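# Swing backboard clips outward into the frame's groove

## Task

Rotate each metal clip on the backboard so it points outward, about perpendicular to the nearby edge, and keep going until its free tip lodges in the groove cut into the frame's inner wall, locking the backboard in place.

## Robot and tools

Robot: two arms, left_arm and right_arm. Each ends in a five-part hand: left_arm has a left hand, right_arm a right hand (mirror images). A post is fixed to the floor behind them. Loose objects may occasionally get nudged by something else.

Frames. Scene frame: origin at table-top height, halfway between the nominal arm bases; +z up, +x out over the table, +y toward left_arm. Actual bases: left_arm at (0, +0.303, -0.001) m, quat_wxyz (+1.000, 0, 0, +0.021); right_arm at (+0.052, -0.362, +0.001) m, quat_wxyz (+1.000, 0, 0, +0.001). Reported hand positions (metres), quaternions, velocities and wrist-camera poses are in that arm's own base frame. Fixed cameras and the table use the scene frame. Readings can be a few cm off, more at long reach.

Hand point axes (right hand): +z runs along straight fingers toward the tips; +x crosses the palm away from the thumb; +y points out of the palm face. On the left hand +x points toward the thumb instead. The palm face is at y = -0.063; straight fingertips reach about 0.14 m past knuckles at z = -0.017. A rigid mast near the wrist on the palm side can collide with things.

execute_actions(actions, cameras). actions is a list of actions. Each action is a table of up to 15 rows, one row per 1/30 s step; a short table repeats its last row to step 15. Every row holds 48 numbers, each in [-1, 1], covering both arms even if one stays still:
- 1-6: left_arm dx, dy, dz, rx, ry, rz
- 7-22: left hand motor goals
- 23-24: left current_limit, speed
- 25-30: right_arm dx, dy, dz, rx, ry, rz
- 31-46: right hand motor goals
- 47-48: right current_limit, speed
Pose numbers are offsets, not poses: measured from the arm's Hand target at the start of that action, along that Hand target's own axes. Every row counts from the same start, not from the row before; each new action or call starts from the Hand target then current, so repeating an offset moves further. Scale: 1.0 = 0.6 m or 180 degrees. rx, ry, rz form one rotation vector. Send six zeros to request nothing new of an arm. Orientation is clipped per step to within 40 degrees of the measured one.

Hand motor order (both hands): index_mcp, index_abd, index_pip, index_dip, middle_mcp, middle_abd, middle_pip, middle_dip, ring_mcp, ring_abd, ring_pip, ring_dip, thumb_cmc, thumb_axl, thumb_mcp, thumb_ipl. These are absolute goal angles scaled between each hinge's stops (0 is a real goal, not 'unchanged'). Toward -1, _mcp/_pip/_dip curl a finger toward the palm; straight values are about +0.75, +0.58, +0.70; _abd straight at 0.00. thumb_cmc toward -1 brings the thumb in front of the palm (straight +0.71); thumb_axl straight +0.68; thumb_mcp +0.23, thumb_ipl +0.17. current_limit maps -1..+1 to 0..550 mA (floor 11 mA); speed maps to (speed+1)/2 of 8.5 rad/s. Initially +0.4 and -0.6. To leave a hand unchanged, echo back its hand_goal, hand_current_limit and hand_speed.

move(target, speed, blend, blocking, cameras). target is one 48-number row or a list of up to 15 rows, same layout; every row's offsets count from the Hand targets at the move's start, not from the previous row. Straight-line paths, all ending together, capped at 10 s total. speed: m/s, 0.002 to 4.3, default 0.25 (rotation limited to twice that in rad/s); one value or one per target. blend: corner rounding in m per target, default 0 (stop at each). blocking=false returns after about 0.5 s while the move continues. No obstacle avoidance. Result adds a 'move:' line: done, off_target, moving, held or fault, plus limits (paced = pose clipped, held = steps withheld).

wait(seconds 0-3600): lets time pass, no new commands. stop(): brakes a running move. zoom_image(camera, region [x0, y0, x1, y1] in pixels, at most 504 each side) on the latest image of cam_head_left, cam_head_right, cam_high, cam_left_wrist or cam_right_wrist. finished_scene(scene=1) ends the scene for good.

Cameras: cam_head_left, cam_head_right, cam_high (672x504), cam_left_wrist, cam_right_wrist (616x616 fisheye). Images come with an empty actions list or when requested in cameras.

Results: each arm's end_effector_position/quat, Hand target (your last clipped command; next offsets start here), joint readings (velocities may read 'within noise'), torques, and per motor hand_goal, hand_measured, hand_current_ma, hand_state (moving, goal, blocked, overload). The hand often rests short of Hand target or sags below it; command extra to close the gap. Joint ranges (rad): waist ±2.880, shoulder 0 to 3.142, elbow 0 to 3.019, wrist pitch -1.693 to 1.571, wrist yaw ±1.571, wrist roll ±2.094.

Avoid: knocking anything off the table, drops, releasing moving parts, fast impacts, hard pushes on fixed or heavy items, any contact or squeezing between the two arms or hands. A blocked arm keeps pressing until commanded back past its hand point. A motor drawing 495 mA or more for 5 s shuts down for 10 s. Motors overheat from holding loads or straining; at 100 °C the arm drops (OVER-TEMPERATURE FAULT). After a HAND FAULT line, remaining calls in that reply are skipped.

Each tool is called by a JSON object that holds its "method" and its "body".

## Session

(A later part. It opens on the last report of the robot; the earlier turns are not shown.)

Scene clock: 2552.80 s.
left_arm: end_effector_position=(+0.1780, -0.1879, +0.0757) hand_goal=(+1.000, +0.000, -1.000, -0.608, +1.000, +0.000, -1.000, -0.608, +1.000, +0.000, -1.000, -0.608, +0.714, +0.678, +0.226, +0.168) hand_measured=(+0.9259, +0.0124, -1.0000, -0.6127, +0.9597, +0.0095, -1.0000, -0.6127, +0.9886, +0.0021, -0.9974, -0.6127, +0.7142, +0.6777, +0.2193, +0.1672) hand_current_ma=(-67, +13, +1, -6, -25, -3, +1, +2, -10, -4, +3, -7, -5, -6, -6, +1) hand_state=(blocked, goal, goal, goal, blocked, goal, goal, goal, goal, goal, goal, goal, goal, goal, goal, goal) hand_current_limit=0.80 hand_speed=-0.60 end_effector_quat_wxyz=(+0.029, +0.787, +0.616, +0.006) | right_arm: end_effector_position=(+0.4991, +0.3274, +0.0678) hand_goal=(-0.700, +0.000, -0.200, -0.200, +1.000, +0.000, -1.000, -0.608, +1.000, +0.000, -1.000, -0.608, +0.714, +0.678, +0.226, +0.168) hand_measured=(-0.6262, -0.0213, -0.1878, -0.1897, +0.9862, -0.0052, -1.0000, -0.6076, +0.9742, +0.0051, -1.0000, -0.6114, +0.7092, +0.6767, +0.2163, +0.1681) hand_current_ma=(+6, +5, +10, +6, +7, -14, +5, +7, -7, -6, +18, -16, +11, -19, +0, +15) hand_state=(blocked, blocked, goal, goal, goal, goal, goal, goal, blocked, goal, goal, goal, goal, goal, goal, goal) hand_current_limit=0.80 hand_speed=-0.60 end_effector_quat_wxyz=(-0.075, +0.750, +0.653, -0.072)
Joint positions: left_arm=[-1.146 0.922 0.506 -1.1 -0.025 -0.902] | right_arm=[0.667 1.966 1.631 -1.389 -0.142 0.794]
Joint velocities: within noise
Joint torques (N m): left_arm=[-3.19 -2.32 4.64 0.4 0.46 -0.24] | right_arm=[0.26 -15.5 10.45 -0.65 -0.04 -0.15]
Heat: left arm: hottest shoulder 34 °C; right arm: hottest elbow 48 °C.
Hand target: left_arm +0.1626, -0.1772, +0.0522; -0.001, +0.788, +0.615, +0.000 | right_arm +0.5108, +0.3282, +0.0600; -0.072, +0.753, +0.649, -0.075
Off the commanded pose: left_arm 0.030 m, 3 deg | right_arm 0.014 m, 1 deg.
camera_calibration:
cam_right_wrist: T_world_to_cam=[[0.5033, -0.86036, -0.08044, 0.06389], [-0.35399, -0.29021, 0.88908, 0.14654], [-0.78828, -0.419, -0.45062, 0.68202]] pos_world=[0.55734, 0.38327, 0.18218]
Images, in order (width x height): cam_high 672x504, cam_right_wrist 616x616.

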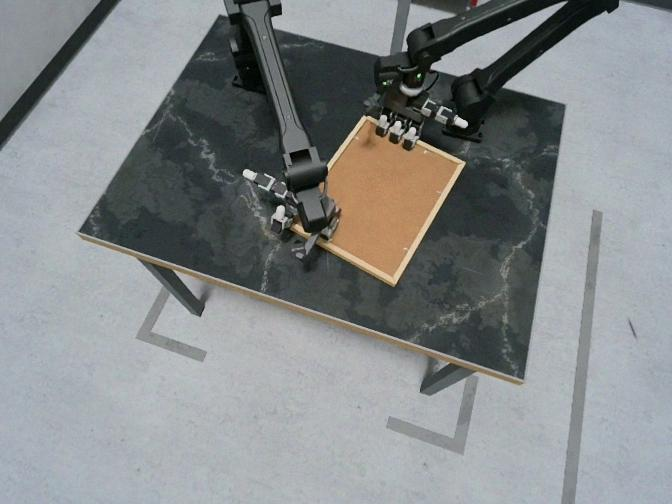

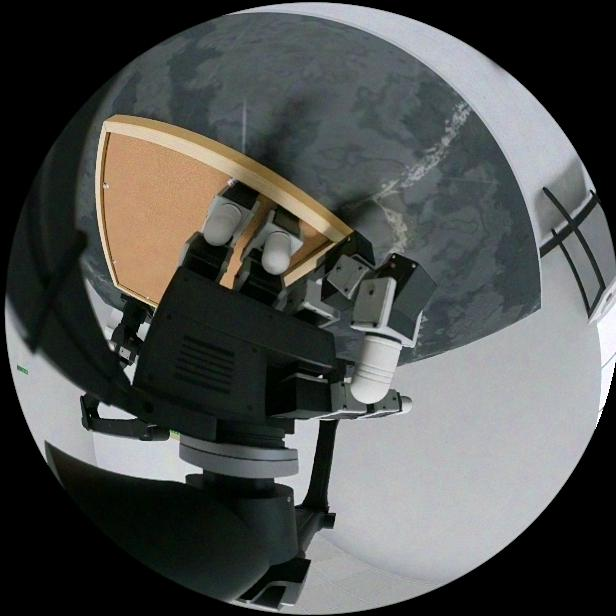

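{"method": "execute_actions", "body": {"actions": [[[0,0,0,0,0,0,1.0,0,-1.0,-0.608,1.0,0,-1.0,-0.608,1.0,0,-1.0,-0.608,0.714,0.678,0.226,0.168,0.8,-0.6,0.006,0.012,0,0,0,0,-0.7,0,-0.2,-0.2,1.0,0,-1.0,-0.608,1.0,0,-1.0,-0.608,0.714,0.678,0.226,0.168,0.8,-0.6]]], "cameras": ["cam_right_wrist"]}}

{"method": "zoom_image", "body": {"camera": "cam_right_wrist", "region": [210, 140, 280, 210]}}

Scene clock: 2555.33 s.
left_arm: end_effector_position=(+0.1780, -0.1879, +0.0757) hand_goal=(+1.000, +0.000, -1.000, -0.608, +1.000, +0.000, -1.000, -0.608, +1.000, +0.000, -1.000, -0.608, +0.714, +0.678, +0.226, +0.168) hand_measured=(+0.9259, +0.0109, -1.0000, -0.6127, +0.9597, +0.0095, -1.0000, -0.6127, +0.9898, +0.0021, -0.9974, -0.6140, +0.7142, +0.6777, +0.2183, +0.1672) hand_current_ma=(-62, +7, +8, -8, -27, -7, +0, +6, -10, -12, -11, -14, -1, -10, -1, +2) hand_state=(blocked, goal, goal, goal, blocked, goal, goal, goal, goal, goal, goal, goal, goal, goal, goal, goal) hand_current_limit=0.80 hand_speed=-0.60 end_effector_quat_wxyz=(+0.029, +0.787, +0.616, +0.006) | right_arm: end_effector_position=(+0.5030, +0.3274, +0.0683) hand_goal=(-0.700, +0.000, -0.200, -0.200, +1.000, +0.000, -1.000, -0.608, +1.000, +0.000, -1.000, -0.608, +0.714, +0.678, +0.226, +0.168) hand_measured=(-0.6262, -0.0213, -0.1878, -0.1910, +0.9862, -0.0052, -0.9962, -0.6076, +1.0000, +0.0124, -1.0000, -0.6114, +0.7092, +0.6777, +0.2163, +0.1681) hand_current_ma=(+21, +3, +20, -8, +17, -2, +1, +10, -4, -4, +3, +8, -12, -16, +8, +17) hand_state=(blocked, blocked, goal, goal, goal, goal, goal, goal, goal, goal, goal, goal, goal, goal, goal, goal) hand_current_limit=0.80 hand_speed=-0.60 end_effector_quat_wxyz=(-0.076, +0.751, +0.651, -0.077)
Joint positions: left_arm=[-1.146 0.922 0.506 -1.1 -0.025 -0.902] | right_arm=[0.663 1.98 1.654 -1.407 -0.144 0.794]
Joint torques (N m): left_arm=[-3.14 -2.26 4.64 0.42 0.46 -0.24] | right_arm=[0.38 -15.03 10.86 -0.35 0.02 -0.17]
Heat: left arm: hottest shoulder 34 °C; right arm: hottest elbow 48 °C.
Hand target: left_arm +0.1626, -0.1772, +0.0522; -0.001, +0.788, +0.615, +0.000 | right_arm +0.5183, +0.3306, +0.0585; -0.072, +0.753, +0.649, -0.075
Off the commanded pose: left_arm 0.030 m, 3 deg | right_arm 0.018 m, 1 deg.
cam_right_wrist: T_world_to_cam=[[0.49847, -0.86314, -0.08069, 0.06522], [-0.34834, -0.28466, 0.8931, 0.14253], [-0.79384, -0.41707, -0.44256, 0.68691]] pos_world=[0.56244, 0.38336, 0.18197]

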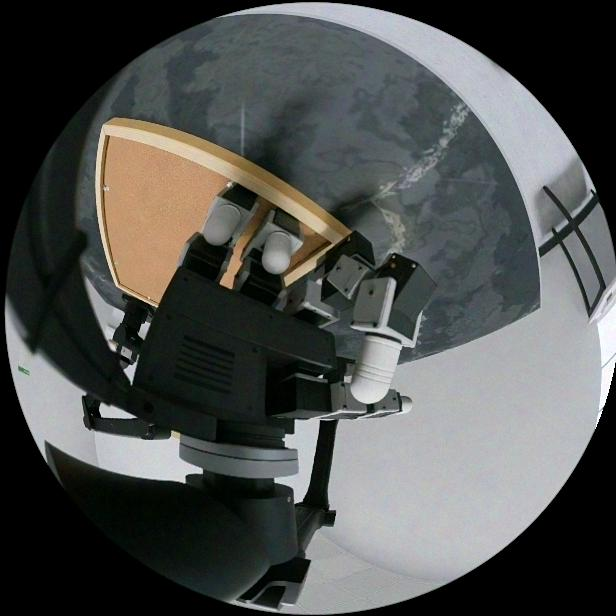

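Scaled by 7.200 from the camera's image (finer frame: 880x880).

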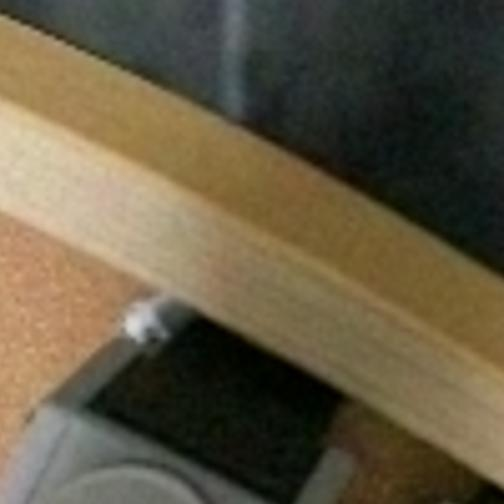

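{"method": "execute_actions", "body": {"actions": [[[0,0,0,0,0,0,1.0,0,-1.0,-0.608,1.0,0,-1.0,-0.608,1.0,0,-1.0,-0.608,0.714,0.678,0.226,0.168,0.8,-0.6,0.008,0.010,0,0,0,0,-0.7,0,-0.2,-0.2,1.0,0,-1.0,-0.608,1.0,0,-1.0,-0.608,0.714,0.678,0.226,0.168,0.8,-0.6]]], "cameras": ["cam_right_wrist","cam_high"]}}

{"method": "zoom_image", "body": {"camera": "cam_right_wrist", "region": [210, 140, 280, 210]}}

{"method": "zoom_image", "body": {"camera": "cam_high", "region": [315, 225, 345, 255]}}

Scene clock: 2557.93 s.
left_arm: end_effector_position=(+0.1776, -0.1882, +0.0757) hand_goal=(+1.000, +0.000, -1.000, -0.608, +1.000, +0.000, -1.000, -0.608, +1.000, +0.000, -1.000, -0.608, +0.714, +0.678, +0.226, +0.168) hand_measured=(+0.9259, +0.0124, -1.0000, -0.6127, +0.9609, +0.0095, -1.0000, -0.6127, +0.9886, +0.0036, -0.9974, -0.6140, +0.7142, +0.6777, +0.2183, +0.1672) hand_current_ma=(-60, +6, +6, -8, -25, -5, -4, +11, -9, -11, -1, -9, -9, -12, -6, -2) hand_state=(blocked, goal, goal, goal, blocked, goal, goal, goal, goal, goal, goal, goal, goal, goal, goal, goal) hand_current_limit=0.80 hand_speed=-0.60 end_effector_quat_wxyz=(+0.029, +0.788, +0.615, +0.006) | right_arm: end_effector_position=(+0.5080, +0.3304, +0.0683) hand_goal=(-0.700, +0.000, -0.200, -0.200, +1.000, +0.000, -1.000, -0.608, +1.000, +0.000, -1.000, -0.608, +0.714, +0.678, +0.226, +0.168) hand_measured=(-0.6262, -0.0228, -0.1878, -0.1897, +0.9971, -0.0037, -0.9962, -0.6076, +0.9995, +0.0212, -1.0000, -0.6114, +0.7092, +0.6777, +0.2163, +0.1681) hand_current_ma=(+15, +10, +16, +4, +21, -8, +9, +9, -12, -14, +11, +6, -3, -12, -4, +19) hand_state=(blocked, blocked, goal, goal, goal, goal, goal, goal, goal, blocked, goal, goal, goal, goal, goal, goal) hand_current_limit=0.80 hand_speed=-0.60 end_effector_quat_wxyz=(-0.076, +0.752, +0.650, -0.078)
Joint positions: left_arm=[-1.147 0.922 0.506 -1.1 -0.025 -0.902] | right_arm=[0.661 1.997 1.682 -1.421 -0.144 0.794]
Joint torques (N m): left_arm=[-3.02 -2.26 4.64 0.4 0.46 -0.24] | right_arm=[0.44 -15.09 10.99 -0.21 0.04 -0.2]
Heat: left arm: hottest shoulder 34 °C; right arm: hottest elbow 48 °C.
Hand target: left_arm +0.1625, -0.1772, +0.0522; -0.001, +0.788, +0.615, +0.000 | right_arm +0.5248, +0.3345, +0.0570; -0.072, +0.753, +0.649, -0.075
Off the commanded pose: left_arm 0.030 m, 3 deg | right_arm 0.021 m, 1 deg.
cam_right_wrist: T_world_to_cam=[[0.49735, -0.86384, -0.08019, 0.06613], [-0.34622, -0.28238, 0.89465, 0.14319], [-0.79547, -0.41719, -0.43952, 0.69274]] pos_world=[0.56774, 0.38656, 0.18167]
Images, in order (width x height): cam_high 672x504, cam_right_wrist 616x616.

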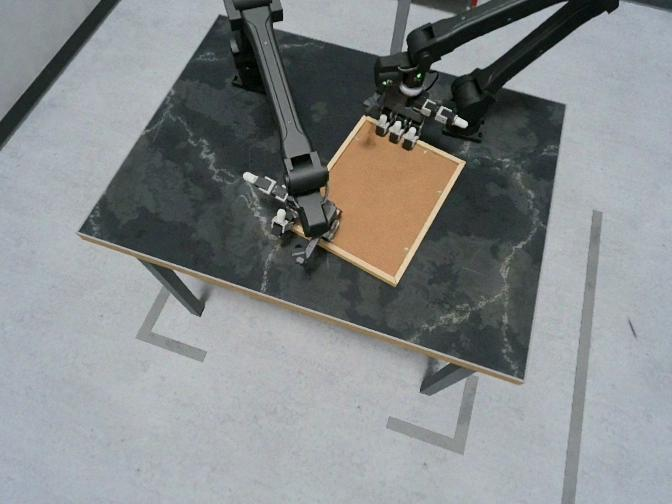

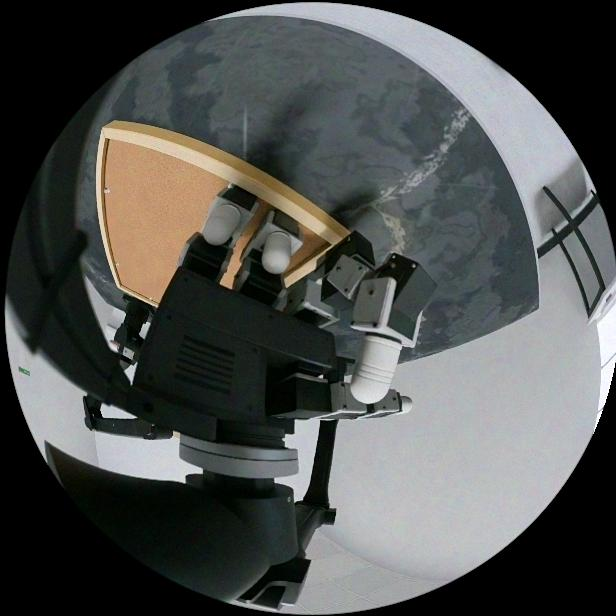

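Scaled by 7.200 from the camera's image (finer frame: 880x880).

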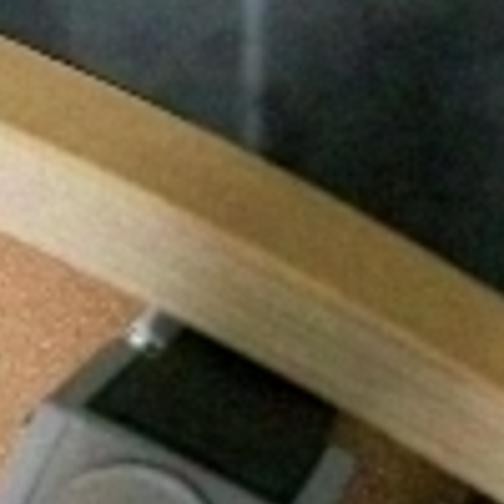

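Scaled by 16.800 from the camera's image (finer frame: 960x720).

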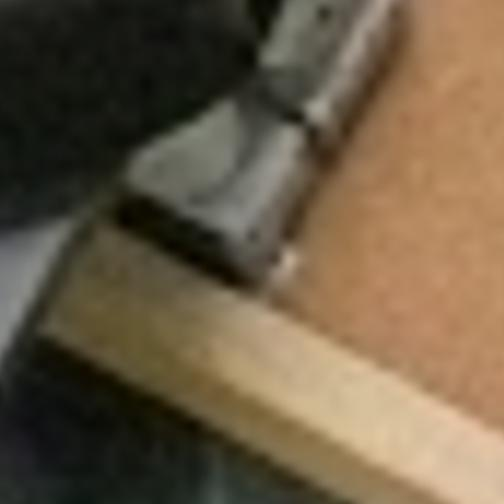

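{"method": "execute_actions", "body": {"actions": [[[0,0,0,0,0,0,1.0,0,-1.0,-0.608,1.0,0,-1.0,-0.608,1.0,0,-1.0,-0.608,0.714,0.678,0.226,0.168,0.8,-0.6,0.006,0.010,0,0,0,0,-0.7,0,-0.2,-0.2,1.0,0,-1.0,-0.608,1.0,0,-1.0,-0.608,0.714,0.678,0.226,0.168,0.8,-0.6]]], "cameras": ["cam_right_wrist","cam_high"]}}

{"method": "zoom_image", "body": {"camera": "cam_right_wrist", "region": [210, 140, 280, 210]}}

{"method": "zoom_image", "body": {"camera": "cam_high", "region": [315, 225, 345, 255]}}

Scene clock: 2561.47 s.
left_arm: end_effector_position=(+0.1777, -0.1885, +0.0758) hand_goal=(+1.000, +0.000, -1.000, -0.608, +1.000, +0.000, -1.000, -0.608, +1.000, +0.000, -1.000, -0.608, +0.714, +0.678, +0.226, +0.168) hand_measured=(+0.9259, +0.0124, -1.0000, -0.6127, +0.9609, +0.0095, -1.0000, -0.6127, +0.9886, +0.0021, -0.9974, -0.6140, +0.7129, +0.6777, +0.2183, +0.1672) hand_current_ma=(-64, +14, -4, -4, -18, -7, +6, +12, -8, -5, -3, -9, -1, -6, +0, +2) hand_state=(blocked, goal, goal, goal, blocked, goal, goal, goal, goal, goal, goal, goal, goal, goal, goal, goal) hand_current_limit=0.80 hand_speed=-0.60 end_effector_quat_wxyz=(+0.030, +0.788, +0.615, +0.006) | right_arm: end_effector_position=(+0.5141, +0.3332, +0.0684) hand_goal=(-0.700, +0.000, -0.200, -0.200, +1.000, +0.000, -1.000, -0.608, +1.000, +0.000, -1.000, -0.608, +0.714, +0.678, +0.226, +0.168) hand_measured=(-0.6262, -0.0213, -0.1878, -0.1910, +0.9971, -0.0037, -0.9949, -0.6063, +1.0000, +0.0227, -1.0000, -0.6114, +0.7092, +0.6777, +0.2163, +0.1672) hand_current_ma=(+14, +6, +14, +11, +19, -6, -3, +5, +3, -6, +2, +0, +0, -6, +0, +12) hand_state=(blocked, blocked, goal, goal, goal, goal, goal, goal, goal, blocked, goal, goal, goal, goal, goal, goal) hand_current_limit=0.80 hand_speed=-0.60 end_effector_quat_wxyz=(-0.077, +0.752, +0.650, -0.078)
Joint positions: left_arm=[-1.148 0.922 0.506 -1.099 -0.025 -0.903] | right_arm=[0.659 2.014 1.71 -1.432 -0.144 0.792]
Joint torques (N m): left_arm=[-2.96 -2.32 4.64 0.4 0.46 -0.23] | right_arm=[0.26 -15.38 10.97 -0.13 0.05 -0.19]
Heat: left arm: hottest shoulder 34 °C; right arm: hottest elbow 49 °C.
Hand target: left_arm +0.1626, -0.1772, +0.0522; -0.001, +0.788, +0.615, +0.000 | right_arm +0.5311, +0.3373, +0.0558; -0.072, +0.753, +0.649, -0.075
Off the commanded pose: left_arm 0.030 m, 4 deg | right_arm 0.022 m, 1 deg.
cam_right_wrist: T_world_to_cam=[[0.4963, -0.86441, -0.08047, 0.06621], [-0.34653, -0.28224, 0.89457, 0.14619], [-0.79599, -0.41609, -0.43962, 0.69881]] pos_world=[0.57404, 0.38926, 0.18177]
Images, in order (width x height): cam_high 672x504, cam_right_wrist 616x616.

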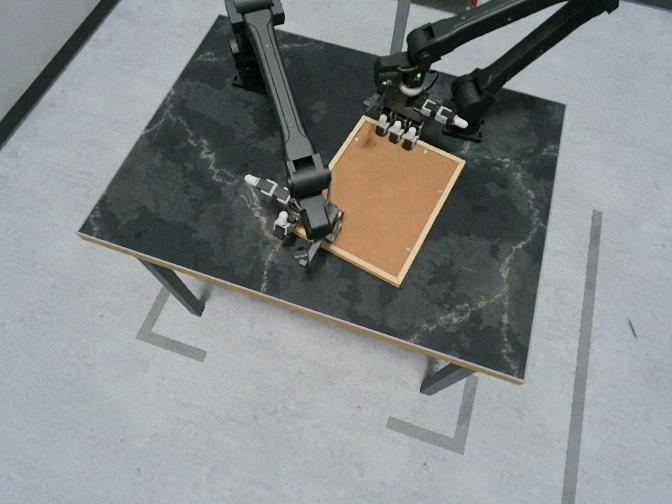

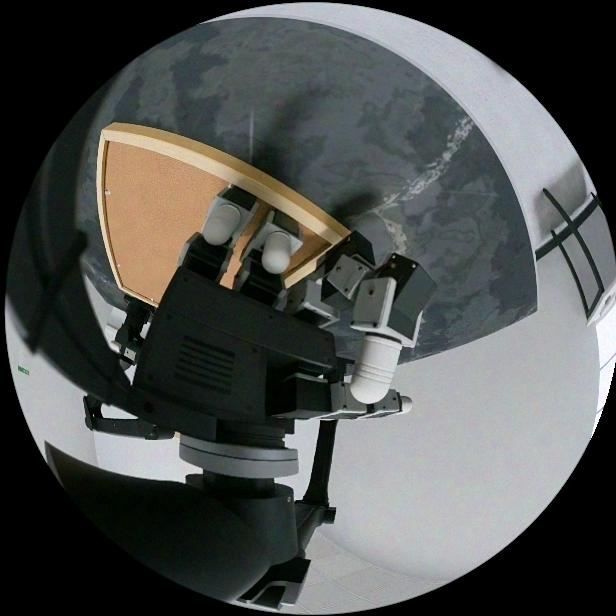

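Scaled by 7.200 from the camera's image (finer frame: 880x880).

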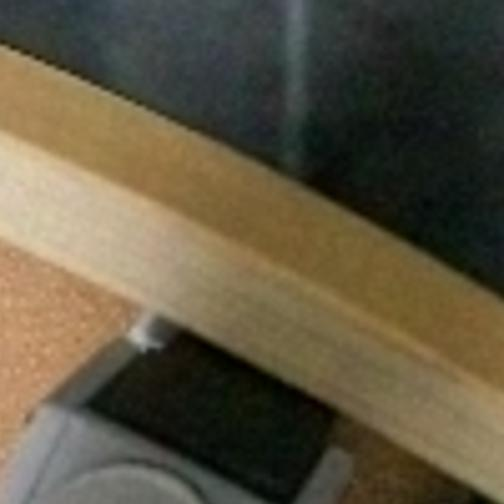

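Scaled by 16.800 from the camera's image (finer frame: 960x720).

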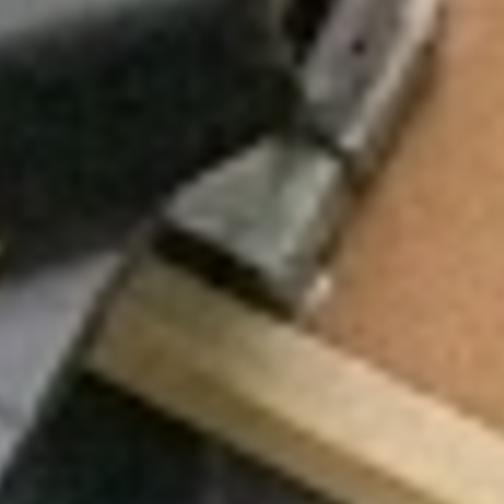

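{"method": "move", "body": {"target": [[0,0,0,0,0,0,1.0,0,-1.0,-0.608,1.0,0,-1.0,-0.608,1.0,0,-1.0,-0.608,0.714,0.678,0.226,0.168,0.8,-0.6,-0.02,-0.045,-0.01,0,0,0,-0.7,0,-0.2,-0.2,1.0,0,-1.0,-0.608,1.0,0,-1.0,-0.608,0.714,0.678,0.226,0.168,0.8,-0.6],[0,0,0,0,0,0,1.0,0,-1.0,-0.608,1.0,0,-1.0,-0.608,1.0,0,-1.0,-0.608,0.714,0.678,0.226,0.168,0.8,-0.6,-0.04,-0.055,-0.1,0,0,0,-0.7,0,-0.2,-0.2,1.0,0,-1.0,-0.608,1.0,0,-1.0,-0.608,0.714,0.678,0.226,0.168,0.8,-0.6]], "speed": 0.06, "blend": 0.01, "cameras": ["cam_right_wrist","cam_high"]}}

{"method": "zoom_image", "body": {"camera": "cam_high", "region": [315, 225, 345, 255]}}

{"method": "zoom_image", "body": {"camera": "cam_right_wrist", "region": [200, 140, 270, 210]}}

Scene clock: 2567.30 s.
left_arm: end_effector_position=(+0.1777, -0.1885, +0.0758) hand_goal=(+1.000, +0.000, -1.000, -0.608, +1.000, +0.000, -1.000, -0.608, +1.000, +0.000, -1.000, -0.608, +0.714, +0.678, +0.226, +0.168) hand_measured=(+0.9259, +0.0124, -1.0000, -0.6127, +0.9597, +0.0095, -1.0000, -0.6127, +0.9898, +0.0021, -0.9974, -0.6140, +0.7142, +0.6767, +0.2183, +0.1672) hand_current_ma=(-63, +4, +5, -3, -21, -3, +1, +1, -16, -6, -1, -7, -1, -13, -2, -3) hand_state=(blocked, goal, goal, goal, blocked, goal, goal, goal, goal, goal, goal, goal, goal, goal, goal, goal) hand_current_limit=0.80 hand_speed=-0.60 end_effector_quat_wxyz=(+0.030, +0.788, +0.615, +0.006) | right_arm: end_effector_position=(+0.4958, +0.3142, +0.1010) hand_goal=(-0.700, +0.000, -0.200, -0.200, +1.000, +0.000, -1.000, -0.608, +1.000, +0.000, -1.000, -0.608, +0.714, +0.678, +0.226, +0.168) hand_measured=(-0.6262, -0.0213, -0.1878, -0.1910, +0.9971, -0.0081, -0.9949, -0.6076, +0.9922, +0.0065, -0.9987, -0.6114, +0.7104, +0.6777, +0.2163, +0.1672) hand_current_ma=(+15, +14, +10, -3, +3, -6, +14, +13, -3, +0, +6, +6, -9, -2, -4, +8) hand_state=(blocked, blocked, goal, goal, goal, goal, goal, goal, goal, goal, goal, goal, goal, goal, goal, goal) hand_current_limit=0.80 hand_speed=-0.60 end_effector_quat_wxyz=(-0.071, +0.753, +0.648, -0.092)
Joint positions: left_arm=[-1.148 0.922 0.506 -1.099 -0.025 -0.903] | right_arm=[0.656 1.941 1.68 -1.504 -0.132 0.792]
Joint torques (N m): left_arm=[-2.9 -2.26 4.64 0.4 0.46 -0.24] | right_arm=[0.38 -18.61 11.47 -0.94 -0.03 -0.22]
Heat: left arm: hottest shoulder 34 °C; right arm: hottest elbow 48 °C.
Hand target: left_arm +0.1626, -0.1772, +0.0522; -0.001, +0.788, +0.615, +0.000 | right_arm +0.5080, +0.3177, +0.1217; -0.072, +0.753, +0.649, -0.075
Off the commanded pose: left_arm 0.030 m, 4 deg | right_arm 0.024 m, 2 deg.
move: off_target (right_arm)
cam_right_wrist: T_world_to_cam=[[0.49488, -0.86655, -0.06475, 0.06127], [-0.33344, -0.25817, 0.90673, 0.09001], [-0.80244, -0.42713, -0.41671, 0.69495]] pos_world=[0.55734, 0.37316, 0.21194]
Images, in order (width x height): cam_high 672x504, cam_right_wrist 616x616.

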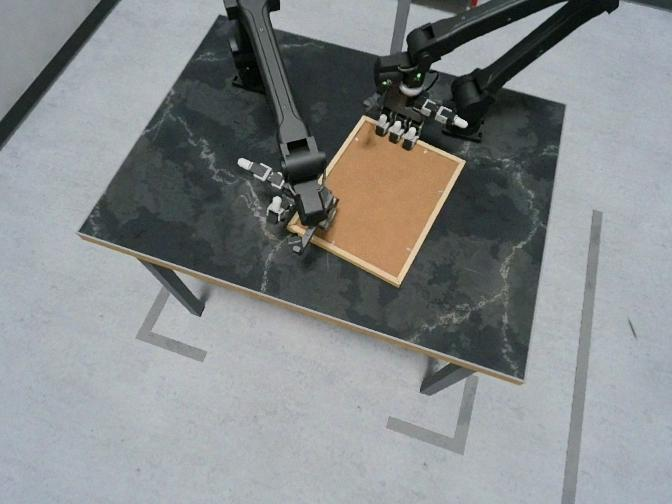

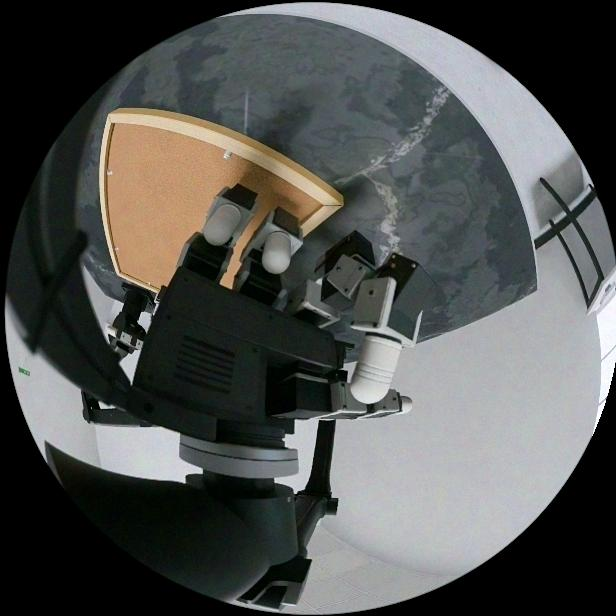

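Scaled by 16.800 from the camera's image (finer frame: 960x720).

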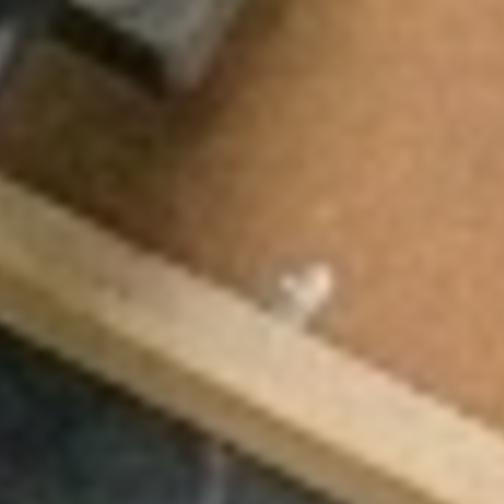

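Scaled by 7.200 from the camera's image (finer frame: 880x880).

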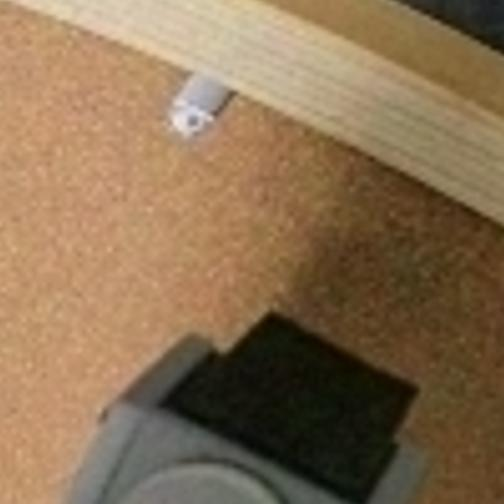

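{"method": "zoom_image", "body": {"camera": "cam_right_wrist", "region": [215, 142, 243, 170]}}

{"method": "zoom_image", "body": {"camera": "cam_high", "region": [324, 234, 344, 254]}}

Scaled by 18.000 from the camera's image (finer frame: 880x880).

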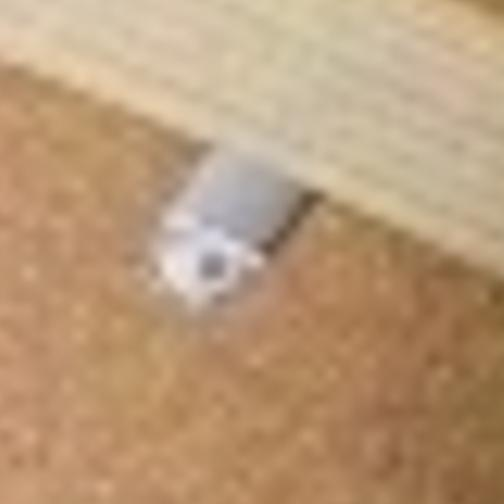

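Scaled by 25.200 from the camera's image (finer frame: 960x720).

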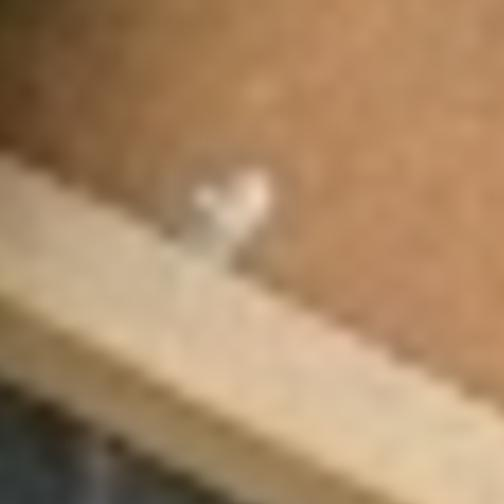

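{"method": "execute_actions", "body": {"actions": [], "cameras": ["cam_head_left","cam_head_right"]}}

Scene clock: 2579.13 s.
left_arm: end_effector_position=(+0.1777, -0.1885, +0.0758) hand_goal=(+1.000, +0.000, -1.000, -0.608, +1.000, +0.000, -1.000, -0.608, +1.000, +0.000, -1.000, -0.608, +0.714, +0.678, +0.226, +0.168) hand_measured=(+0.9259, +0.0109, -1.0000, -0.6127, +0.9597, +0.0095, -1.0000, -0.6127, +0.9898, +0.0021, -0.9974, -0.6127, +0.7142, +0.6777, +0.2183, +0.1672) hand_current_ma=(-66, +13, +0, -7, -21, -2, -3, -2, -7, -15, -3, -18, -2, -6, -2, +2) hand_state=(blocked, goal, goal, goal, blocked, goal, goal, goal, goal, goal, goal, goal, goal, goal, goal, goal) hand_current_limit=0.80 hand_speed=-0.60 end_effector_quat_wxyz=(+0.030, +0.788, +0.615, +0.006) | right_arm: end_effector_position=(+0.4960, +0.3138, +0.1010) hand_goal=(-0.700, +0.000, -0.200, -0.200, +1.000, +0.000, -1.000, -0.608, +1.000, +0.000, -1.000, -0.608, +0.714, +0.678, +0.226, +0.168) hand_measured=(-0.6262, -0.0213, -0.1878, -0.1910, +0.9971, -0.0066, -0.9949, -0.6076, +0.9922, +0.0065, -0.9987, -0.6114, +0.7092, +0.6777, +0.2163, +0.1672) hand_current_ma=(+15, +20, +10, -5, +11, -18, +0, +0, -17, +6, +9, +4, -4, -15, +14, +13) hand_state=(blocked, blocked, goal, goal, goal, goal, goal, goal, goal, goal, goal, goal, goal, goal, goal, goal) hand_current_limit=0.80 hand_speed=-0.60 end_effector_quat_wxyz=(-0.071, +0.753, +0.648, -0.092)
Joint positions: left_arm=[-1.148 0.922 0.506 -1.099 -0.025 -0.903] | right_arm=[0.655 1.941 1.68 -1.504 -0.132 0.792]
Joint velocities: within noise
Joint torques (N m): left_arm=[-2.96 -2.26 4.66 0.4 0.46 -0.24] | right_arm=[0.32 -18.49 11.47 -0.92 -0.03 -0.22]
Heat: left arm: hottest shoulder 34 °C; right arm: hottest elbow 47 °C.
Hand target: left_arm +0.1626, -0.1772, +0.0522; -0.001, +0.788, +0.615, +0.000 | right_arm +0.5081, +0.3176, +0.1217; -0.072, +0.753, +0.649, -0.075
Off the commanded pose: left_arm 0.030 m, 4 deg | right_arm 0.024 m, 2 deg.
Images, in order (width x height): cam_head_left 672x504, cam_head_right 672x504.

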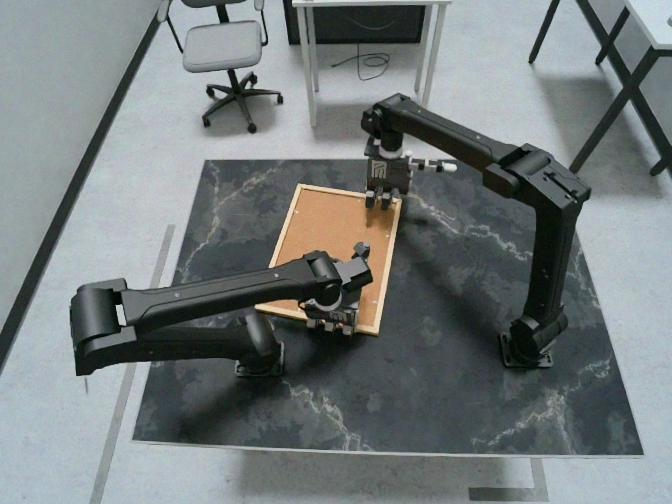

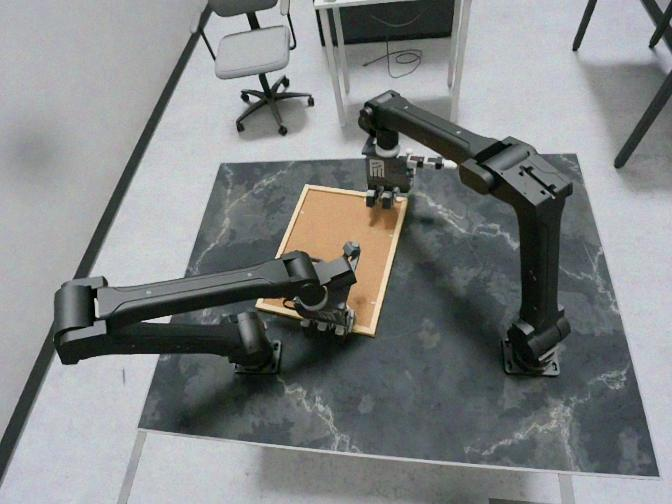

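{"method": "zoom_image", "body": {"camera": "cam_head_left", "region": [330, 180, 390, 225]}}

{"method": "zoom_image", "body": {"camera": "cam_head_right", "region": [330, 180, 390, 225]}}

Scaled by 8.400 from the camera's image (finer frame: 960x720).

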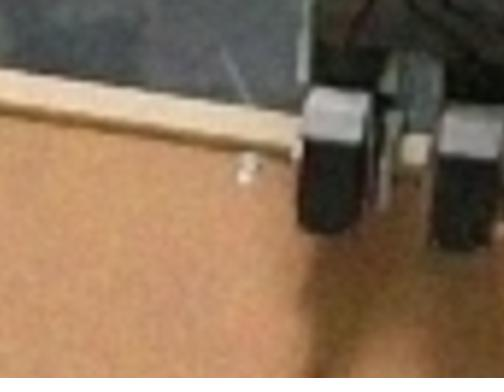

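Scaled by 8.400 from the camera's image (finer frame: 960x720).

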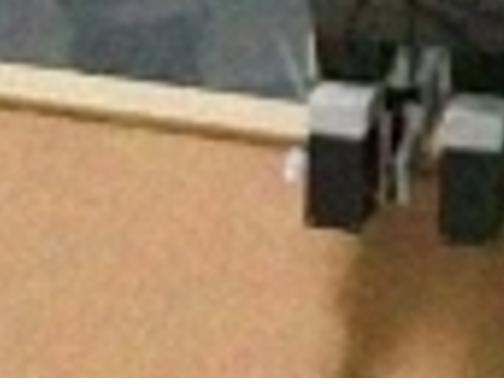

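{"method": "zoom_image", "body": {"camera": "cam_head_left", "region": [350, 190, 370, 205]}}

Scaled by 25.200 from the camera's image (finer frame: 960x720).

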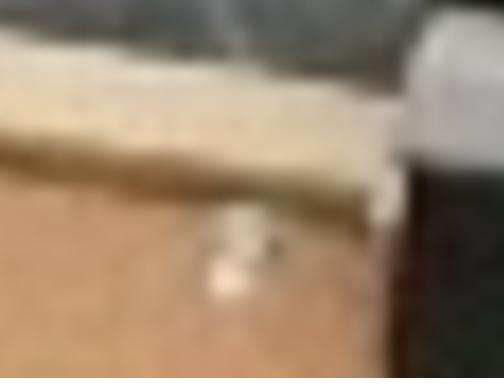

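{"method": "move", "body": {"target": [[0,0,0,0,0,0,1.0,0,-1.0,-0.608,1.0,0,-1.0,-0.608,1.0,0,-1.0,-0.608,0.714,0.678,0.226,0.168,0.8,-0.6,0,0,-0.25,0,0,0,-0.7,0,-0.2,-0.2,1.0,0,-1.0,-0.608,1.0,0,-1.0,-0.608,0.714,0.678,0.226,0.168,0.8,-0.6],[0,0,0,0,0,0,1.0,0,-1.0,-0.608,1.0,0,-1.0,-0.608,1.0,0,-1.0,-0.608,0.714,0.678,0.226,0.168,0.8,-0.6,-0.5,-0.05,-0.25,0,0,0,-0.7,0,-0.2,-0.2,1.0,0,-1.0,-0.608,1.0,0,-1.0,-0.608,0.714,0.678,0.226,0.168,0.8,-0.6]], "speed": 0.12, "blend": 0.03, "cameras": ["cam_high"]}}

{"method": "zoom_image", "body": {"camera": "cam_high", "region": [285, 200, 345, 260]}}

{"method": "zoom_image", "body": {"camera": "cam_high", "region": [324, 234, 344, 254]}}

Scene clock: 2595.20 s.
left_arm: end_effector_position=(+0.1777, -0.1885, +0.0758) hand_goal=(+1.000, +0.000, -1.000, -0.608, +1.000, +0.000, -1.000, -0.608, +1.000, +0.000, -1.000, -0.608, +0.714, +0.678, +0.226, +0.168) hand_measured=(+0.9247, +0.0124, -1.0000, -0.6127, +0.9609, +0.0095, -1.0000, -0.6127, +0.9898, +0.0021, -0.9987, -0.6127, +0.7142, +0.6777, +0.2183, +0.1681) hand_current_ma=(-64, +14, +11, -6, -21, -6, +1, +7, -7, -10, -1, -9, +0, -5, -11, -4) hand_state=(blocked, goal, goal, goal, blocked, goal, goal, goal, goal, goal, goal, goal, goal, goal, goal, goal) hand_current_limit=0.80 hand_speed=-0.60 end_effector_quat_wxyz=(+0.030, +0.788, +0.615, +0.006) | right_arm: end_effector_position=(+0.4688, +0.0229, +0.2804) hand_goal=(-0.700, +0.000, -0.200, -0.200, +1.000, +0.000, -1.000, -0.608, +1.000, +0.000, -1.000, -0.608, +0.714, +0.678, +0.226, +0.168) hand_measured=(-0.6262, -0.0184, -0.1878, -0.1948, +0.9971, -0.0066, -0.9936, -0.6076, +0.9922, +0.0065, -0.9987, -0.6114, +0.7092, +0.6777, +0.2163, +0.1672) hand_current_ma=(+9, +1, +10, -1, +0, -7, +7, +7, -6, -3, +5, -7, -1, +0, -7, +6) hand_state=(blocked, goal, goal, goal, goal, goal, goal, goal, goal, goal, goal, goal, goal, goal, goal, goal) hand_current_limit=0.80 hand_speed=-0.60 end_effector_quat_wxyz=(-0.036, +0.765, +0.643, -0.026)
Joint positions: left_arm=[-1.148 0.922 0.506 -1.099 -0.025 -0.903] | right_arm=[0.139 1.421 1.472 -1.703 -0.034 0.311]
Joint torques (N m): left_arm=[-2.9 -2.26 4.63 0.42 0.46 -0.24] | right_arm=[0.97 -11.52 8.34 -0.57 -0.03 -0.26]
Heat: left arm: hottest shoulder 34 °C; right arm: hottest elbow 47 °C.
Hand target: left_arm +0.1626, -0.1772, +0.0522; -0.001, +0.788, +0.615, +0.000 | right_arm +0.4662, +0.0236, +0.2804; -0.072, +0.753, +0.649, -0.075
Off the commanded pose: left_arm 0.030 m, 4 deg | right_arm 0.003 m, 7 deg.
joint sent to its limit (right arm) — joint 4 (wrist pitch), lower limit. The joint targets are off in orientation, not in position.
move: off_target (right_arm)

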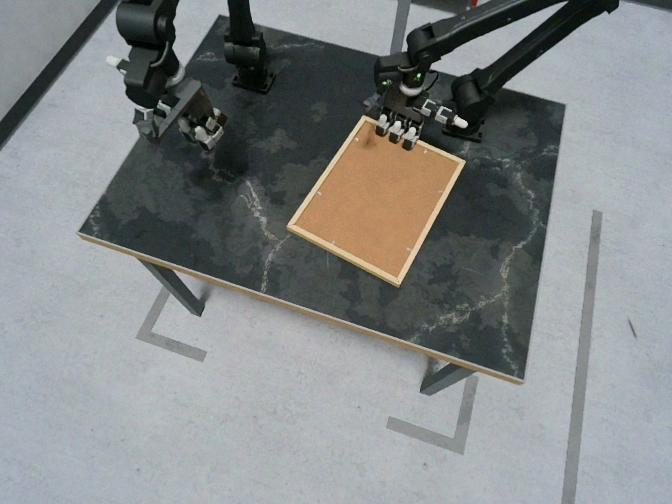

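Scaled by 8.400 from the camera's image (finer frame: 960x720).

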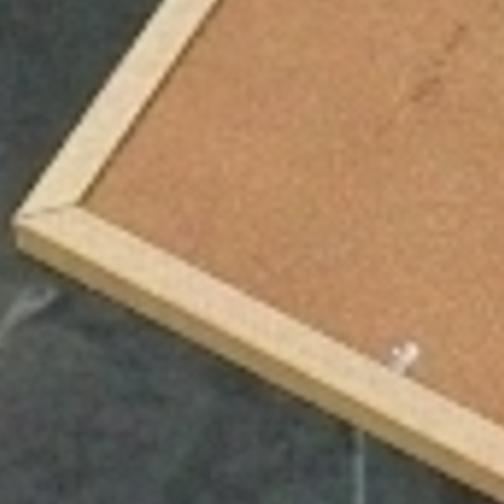

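Scaled by 25.200 from the camera's image (finer frame: 960x720).

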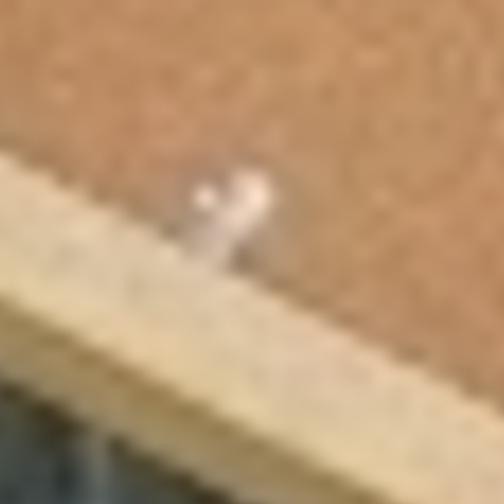

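{"method": "execute_actions", "body": {"actions": [], "cameras": ["cam_head_left","cam_head_right"]}}

{"method": "zoom_image", "body": {"camera": "cam_head_left", "region": [350, 190, 370, 205]}}

{"method": "zoom_image", "body": {"camera": "cam_head_right", "region": [354, 192, 374, 207]}}

Scene clock: 2596.27 s.
left_arm: end_effector_position=(+0.1777, -0.1885, +0.0758) hand_goal=(+1.000, +0.000, -1.000, -0.608, +1.000, +0.000, -1.000, -0.608, +1.000, +0.000, -1.000, -0.608, +0.714, +0.678, +0.226, +0.168) hand_measured=(+0.9259, +0.0124, -1.0000, -0.6127, +0.9597, +0.0095, -1.0000, -0.6127, +0.9898, +0.0036, -0.9974, -0.6127, +0.7142, +0.6767, +0.2183, +0.1681) hand_current_ma=(-71, +10, +0, -9, -22, -7, +0, +3, -10, -11, -5, -7, -5, -6, -3, -5) hand_state=(blocked, goal, goal, goal, blocked, goal, goal, goal, goal, goal, goal, goal, goal, goal, goal, goal) hand_current_limit=0.80 hand_speed=-0.60 end_effector_quat_wxyz=(+0.030, +0.788, +0.615, +0.006) | right_arm: end_effector_position=(+0.4688, +0.0229, +0.2804) hand_goal=(-0.700, +0.000, -0.200, -0.200, +1.000, +0.000, -1.000, -0.608, +1.000, +0.000, -1.000, -0.608, +0.714, +0.678, +0.226, +0.168) hand_measured=(-0.6262, -0.0169, -0.1865, -0.1948, +0.9971, -0.0066, -0.9936, -0.6076, +0.9922, +0.0080, -0.9987, -0.6114, +0.7092, +0.6777, +0.2163, +0.1672) hand_current_ma=(+9, +13, +15, +2, +8, +9, +7, +11, +3, +8, +5, -10, -3, -4, +2, +1) hand_state=(blocked, goal, goal, goal, goal, goal, goal, goal, goal, goal, goal, goal, goal, goal, goal, goal) hand_current_limit=0.80 hand_speed=-0.60 end_effector_quat_wxyz=(-0.036, +0.765, +0.643, -0.026)
Joint positions: left_arm=[-1.148 0.922 0.506 -1.099 -0.025 -0.903] | right_arm=[0.139 1.421 1.472 -1.703 -0.034 0.311]
Joint velocities: within noise
Joint torques (N m): left_arm=[-2.96 -2.26 4.66 0.42 0.46 -0.24] | right_arm=[1.32 -11.63 8.29 -0.54 0 -0.26]
Heat: left arm: hottest shoulder 34 °C; right arm: hottest elbow 47 °C.
Hand target: left_arm +0.1626, -0.1772, +0.0522; -0.001, +0.788, +0.615, +0.000 | right_arm +0.4662, +0.0236, +0.2804; -0.072, +0.753, +0.649, -0.075
Off the commanded pose: left_arm 0.030 m, 4 deg | right_arm 0.003 m, 7 deg.
Images, in order (width x height): cam_head_left 672x504, cam_head_right 672x504.

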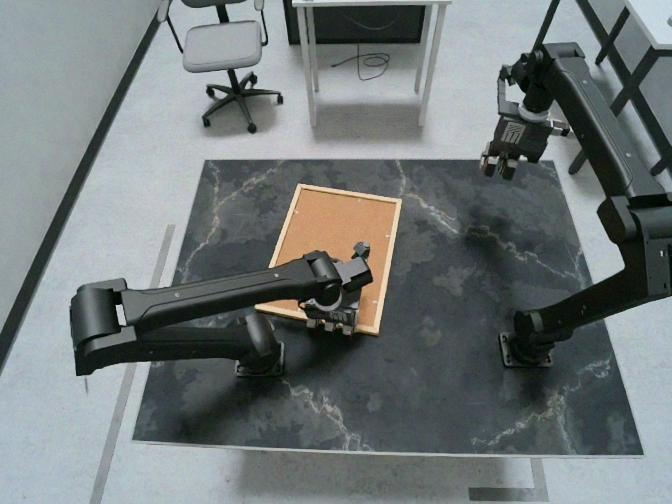

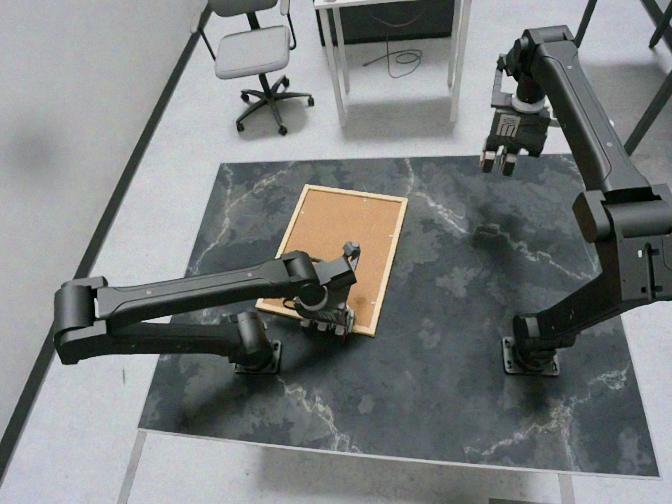

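Scaled by 25.200 from the camera's image (finer frame: 960x720).

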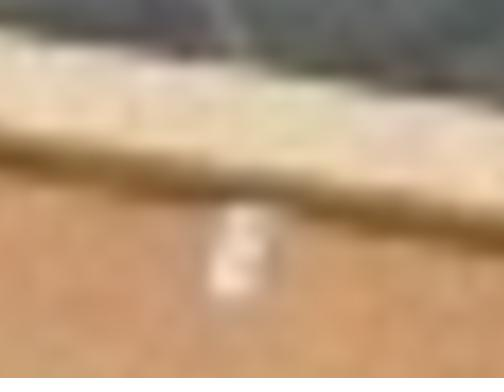

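Scaled by 25.200 from the camera's image (finer frame: 960x720).

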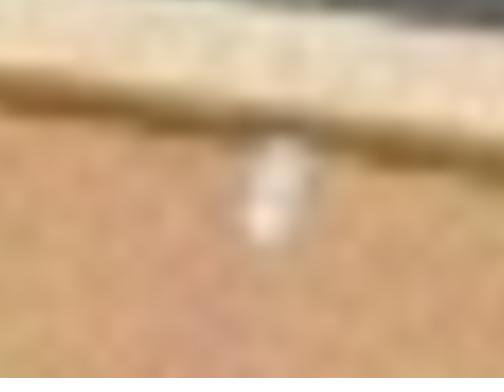

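{"method": "move", "body": {"target": [[-0.008,0.02,-0.03,0,0,0,1.0,0,-1.0,-0.608,1.0,0,-1.0,-0.608,1.0,0,-1.0,-0.608,0.714,0.678,0.226,0.168,0.8,-0.6,0,0,0,0,0,0,-0.7,0,-0.2,-0.2,1.0,0,-1.0,-0.608,1.0,0,-1.0,-0.608,0.714,0.678,0.226,0.168,0.8,-0.6],[-0.012,0.034,-0.06,0,0,0,1.0,0,-1.0,-0.608,1.0,0,-1.0,-0.608,1.0,0,-1.0,-0.608,0.714,0.678,0.226,0.168,0.8,-0.6,0,0,0,0,0,0,-0.7,0,-0.2,-0.2,1.0,0,-1.0,-0.608,1.0,0,-1.0,-0.608,0.714,0.678,0.226,0.168,0.8,-0.6]], "speed": 0.03, "blend": 0.01, "cameras": ["cam_high","cam_left_wrist"]}}

{"method": "zoom_image", "body": {"camera": "cam_high", "region": [350, 100, 440, 190]}}

Scene clock: 2601.47 s.
left_arm: end_effector_position=(+0.1759, -0.1839, +0.0780) hand_goal=(+1.000, +0.000, -1.000, -0.608, +1.000, +0.000, -1.000, -0.608, +1.000, +0.000, -1.000, -0.608, +0.714, +0.678, +0.226, +0.168) hand_measured=(+0.9790, +0.0051, -1.0000, -0.6127, +0.9778, +0.0065, -0.9974, -0.6127, +0.9802, -0.0052, -1.0000, -0.6127, +0.7104, +0.6777, +0.2183, +0.1681) hand_current_ma=(-13, +10, +4, -10, -5, -7, +7, +1, -25, -3, -5, -10, -2, -8, -10, -5) hand_state=(blocked, goal, goal, goal, blocked, goal, goal, goal, goal, goal, goal, goal, goal, goal, goal, goal) hand_current_limit=0.80 hand_speed=-0.60 end_effector_quat_wxyz=(+0.000, +0.792, +0.611, +0.005) | right_arm: end_effector_position=(+0.4688, +0.0229, +0.2804) hand_goal=(-0.700, +0.000, -0.200, -0.200, +1.000, +0.000, -1.000, -0.608, +1.000, +0.000, -1.000, -0.608, +0.714, +0.678, +0.226, +0.168) hand_measured=(-0.6262, -0.0169, -0.1878, -0.1948, +0.9971, -0.0066, -0.9949, -0.6076, +0.9910, +0.0065, -0.9987, -0.6114, +0.7104, +0.6767, +0.2163, +0.1681) hand_current_ma=(+22, +9, +19, +5, +14, -12, +9, -15, +1, +0, +0, +6, -1, -16, -9, +8) hand_state=(blocked, goal, goal, goal, goal, goal, goal, goal, goal, goal, goal, goal, goal, goal, goal, goal) hand_current_limit=0.80 hand_speed=-0.60 end_effector_quat_wxyz=(-0.036, +0.765, +0.643, -0.026)
Joint positions: left_arm=[-1.132 0.943 0.534 -1.163 -0.01 -0.876] | right_arm=[0.139 1.421 1.472 -1.703 -0.034 0.311]
Joint torques (N m): left_arm=[-0.32 -3.25 10.59 -0.44 -0.11 0.02] | right_arm=[1.08 -11.52 8.25 -0.57 -0.02 -0.27]
Heat: left arm: hottest shoulder 34 °C; right arm: hottest elbow 46 °C.
Hand target: left_arm +0.1806, -0.1893, +0.0882; -0.001, +0.788, +0.615, +0.000 | right_arm +0.4662, +0.0236, +0.2804; -0.072, +0.753, +0.649, -0.075
Off the commanded pose: left_arm 0.012 m, 1 deg | right_arm 0.003 m, 7 deg.
joint sent to its limit (right arm) — joint 4 (wrist pitch), lower limit. The joint targets are off in orientation, not in position.
move: off_target (left_arm)
cam_left_wrist: T_world_to_cam=[[-0.80859, -0.58829, -0.00943, 0.00343], [-0.37498, 0.50292, 0.77876, 0.03771], [-0.45339, 0.63323, -0.62725, 0.36719]] pos_world=[0.1834, -0.24947, 0.20099]

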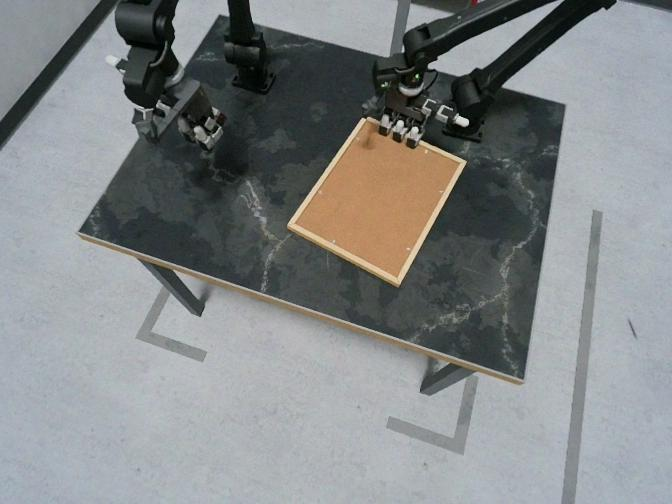

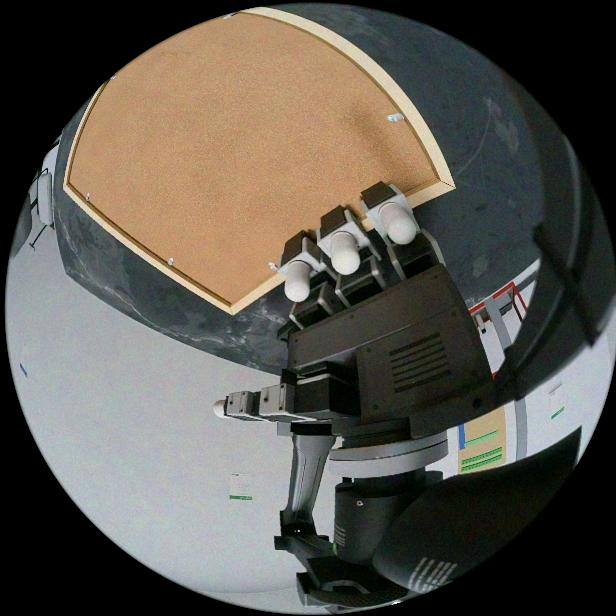

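Scaled by 5.600 from the camera's image (finer frame: 960x720).

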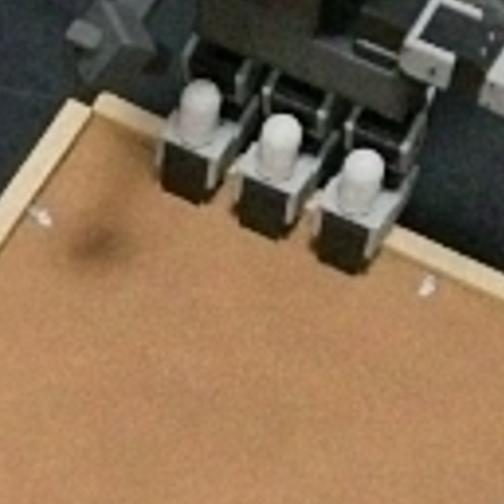

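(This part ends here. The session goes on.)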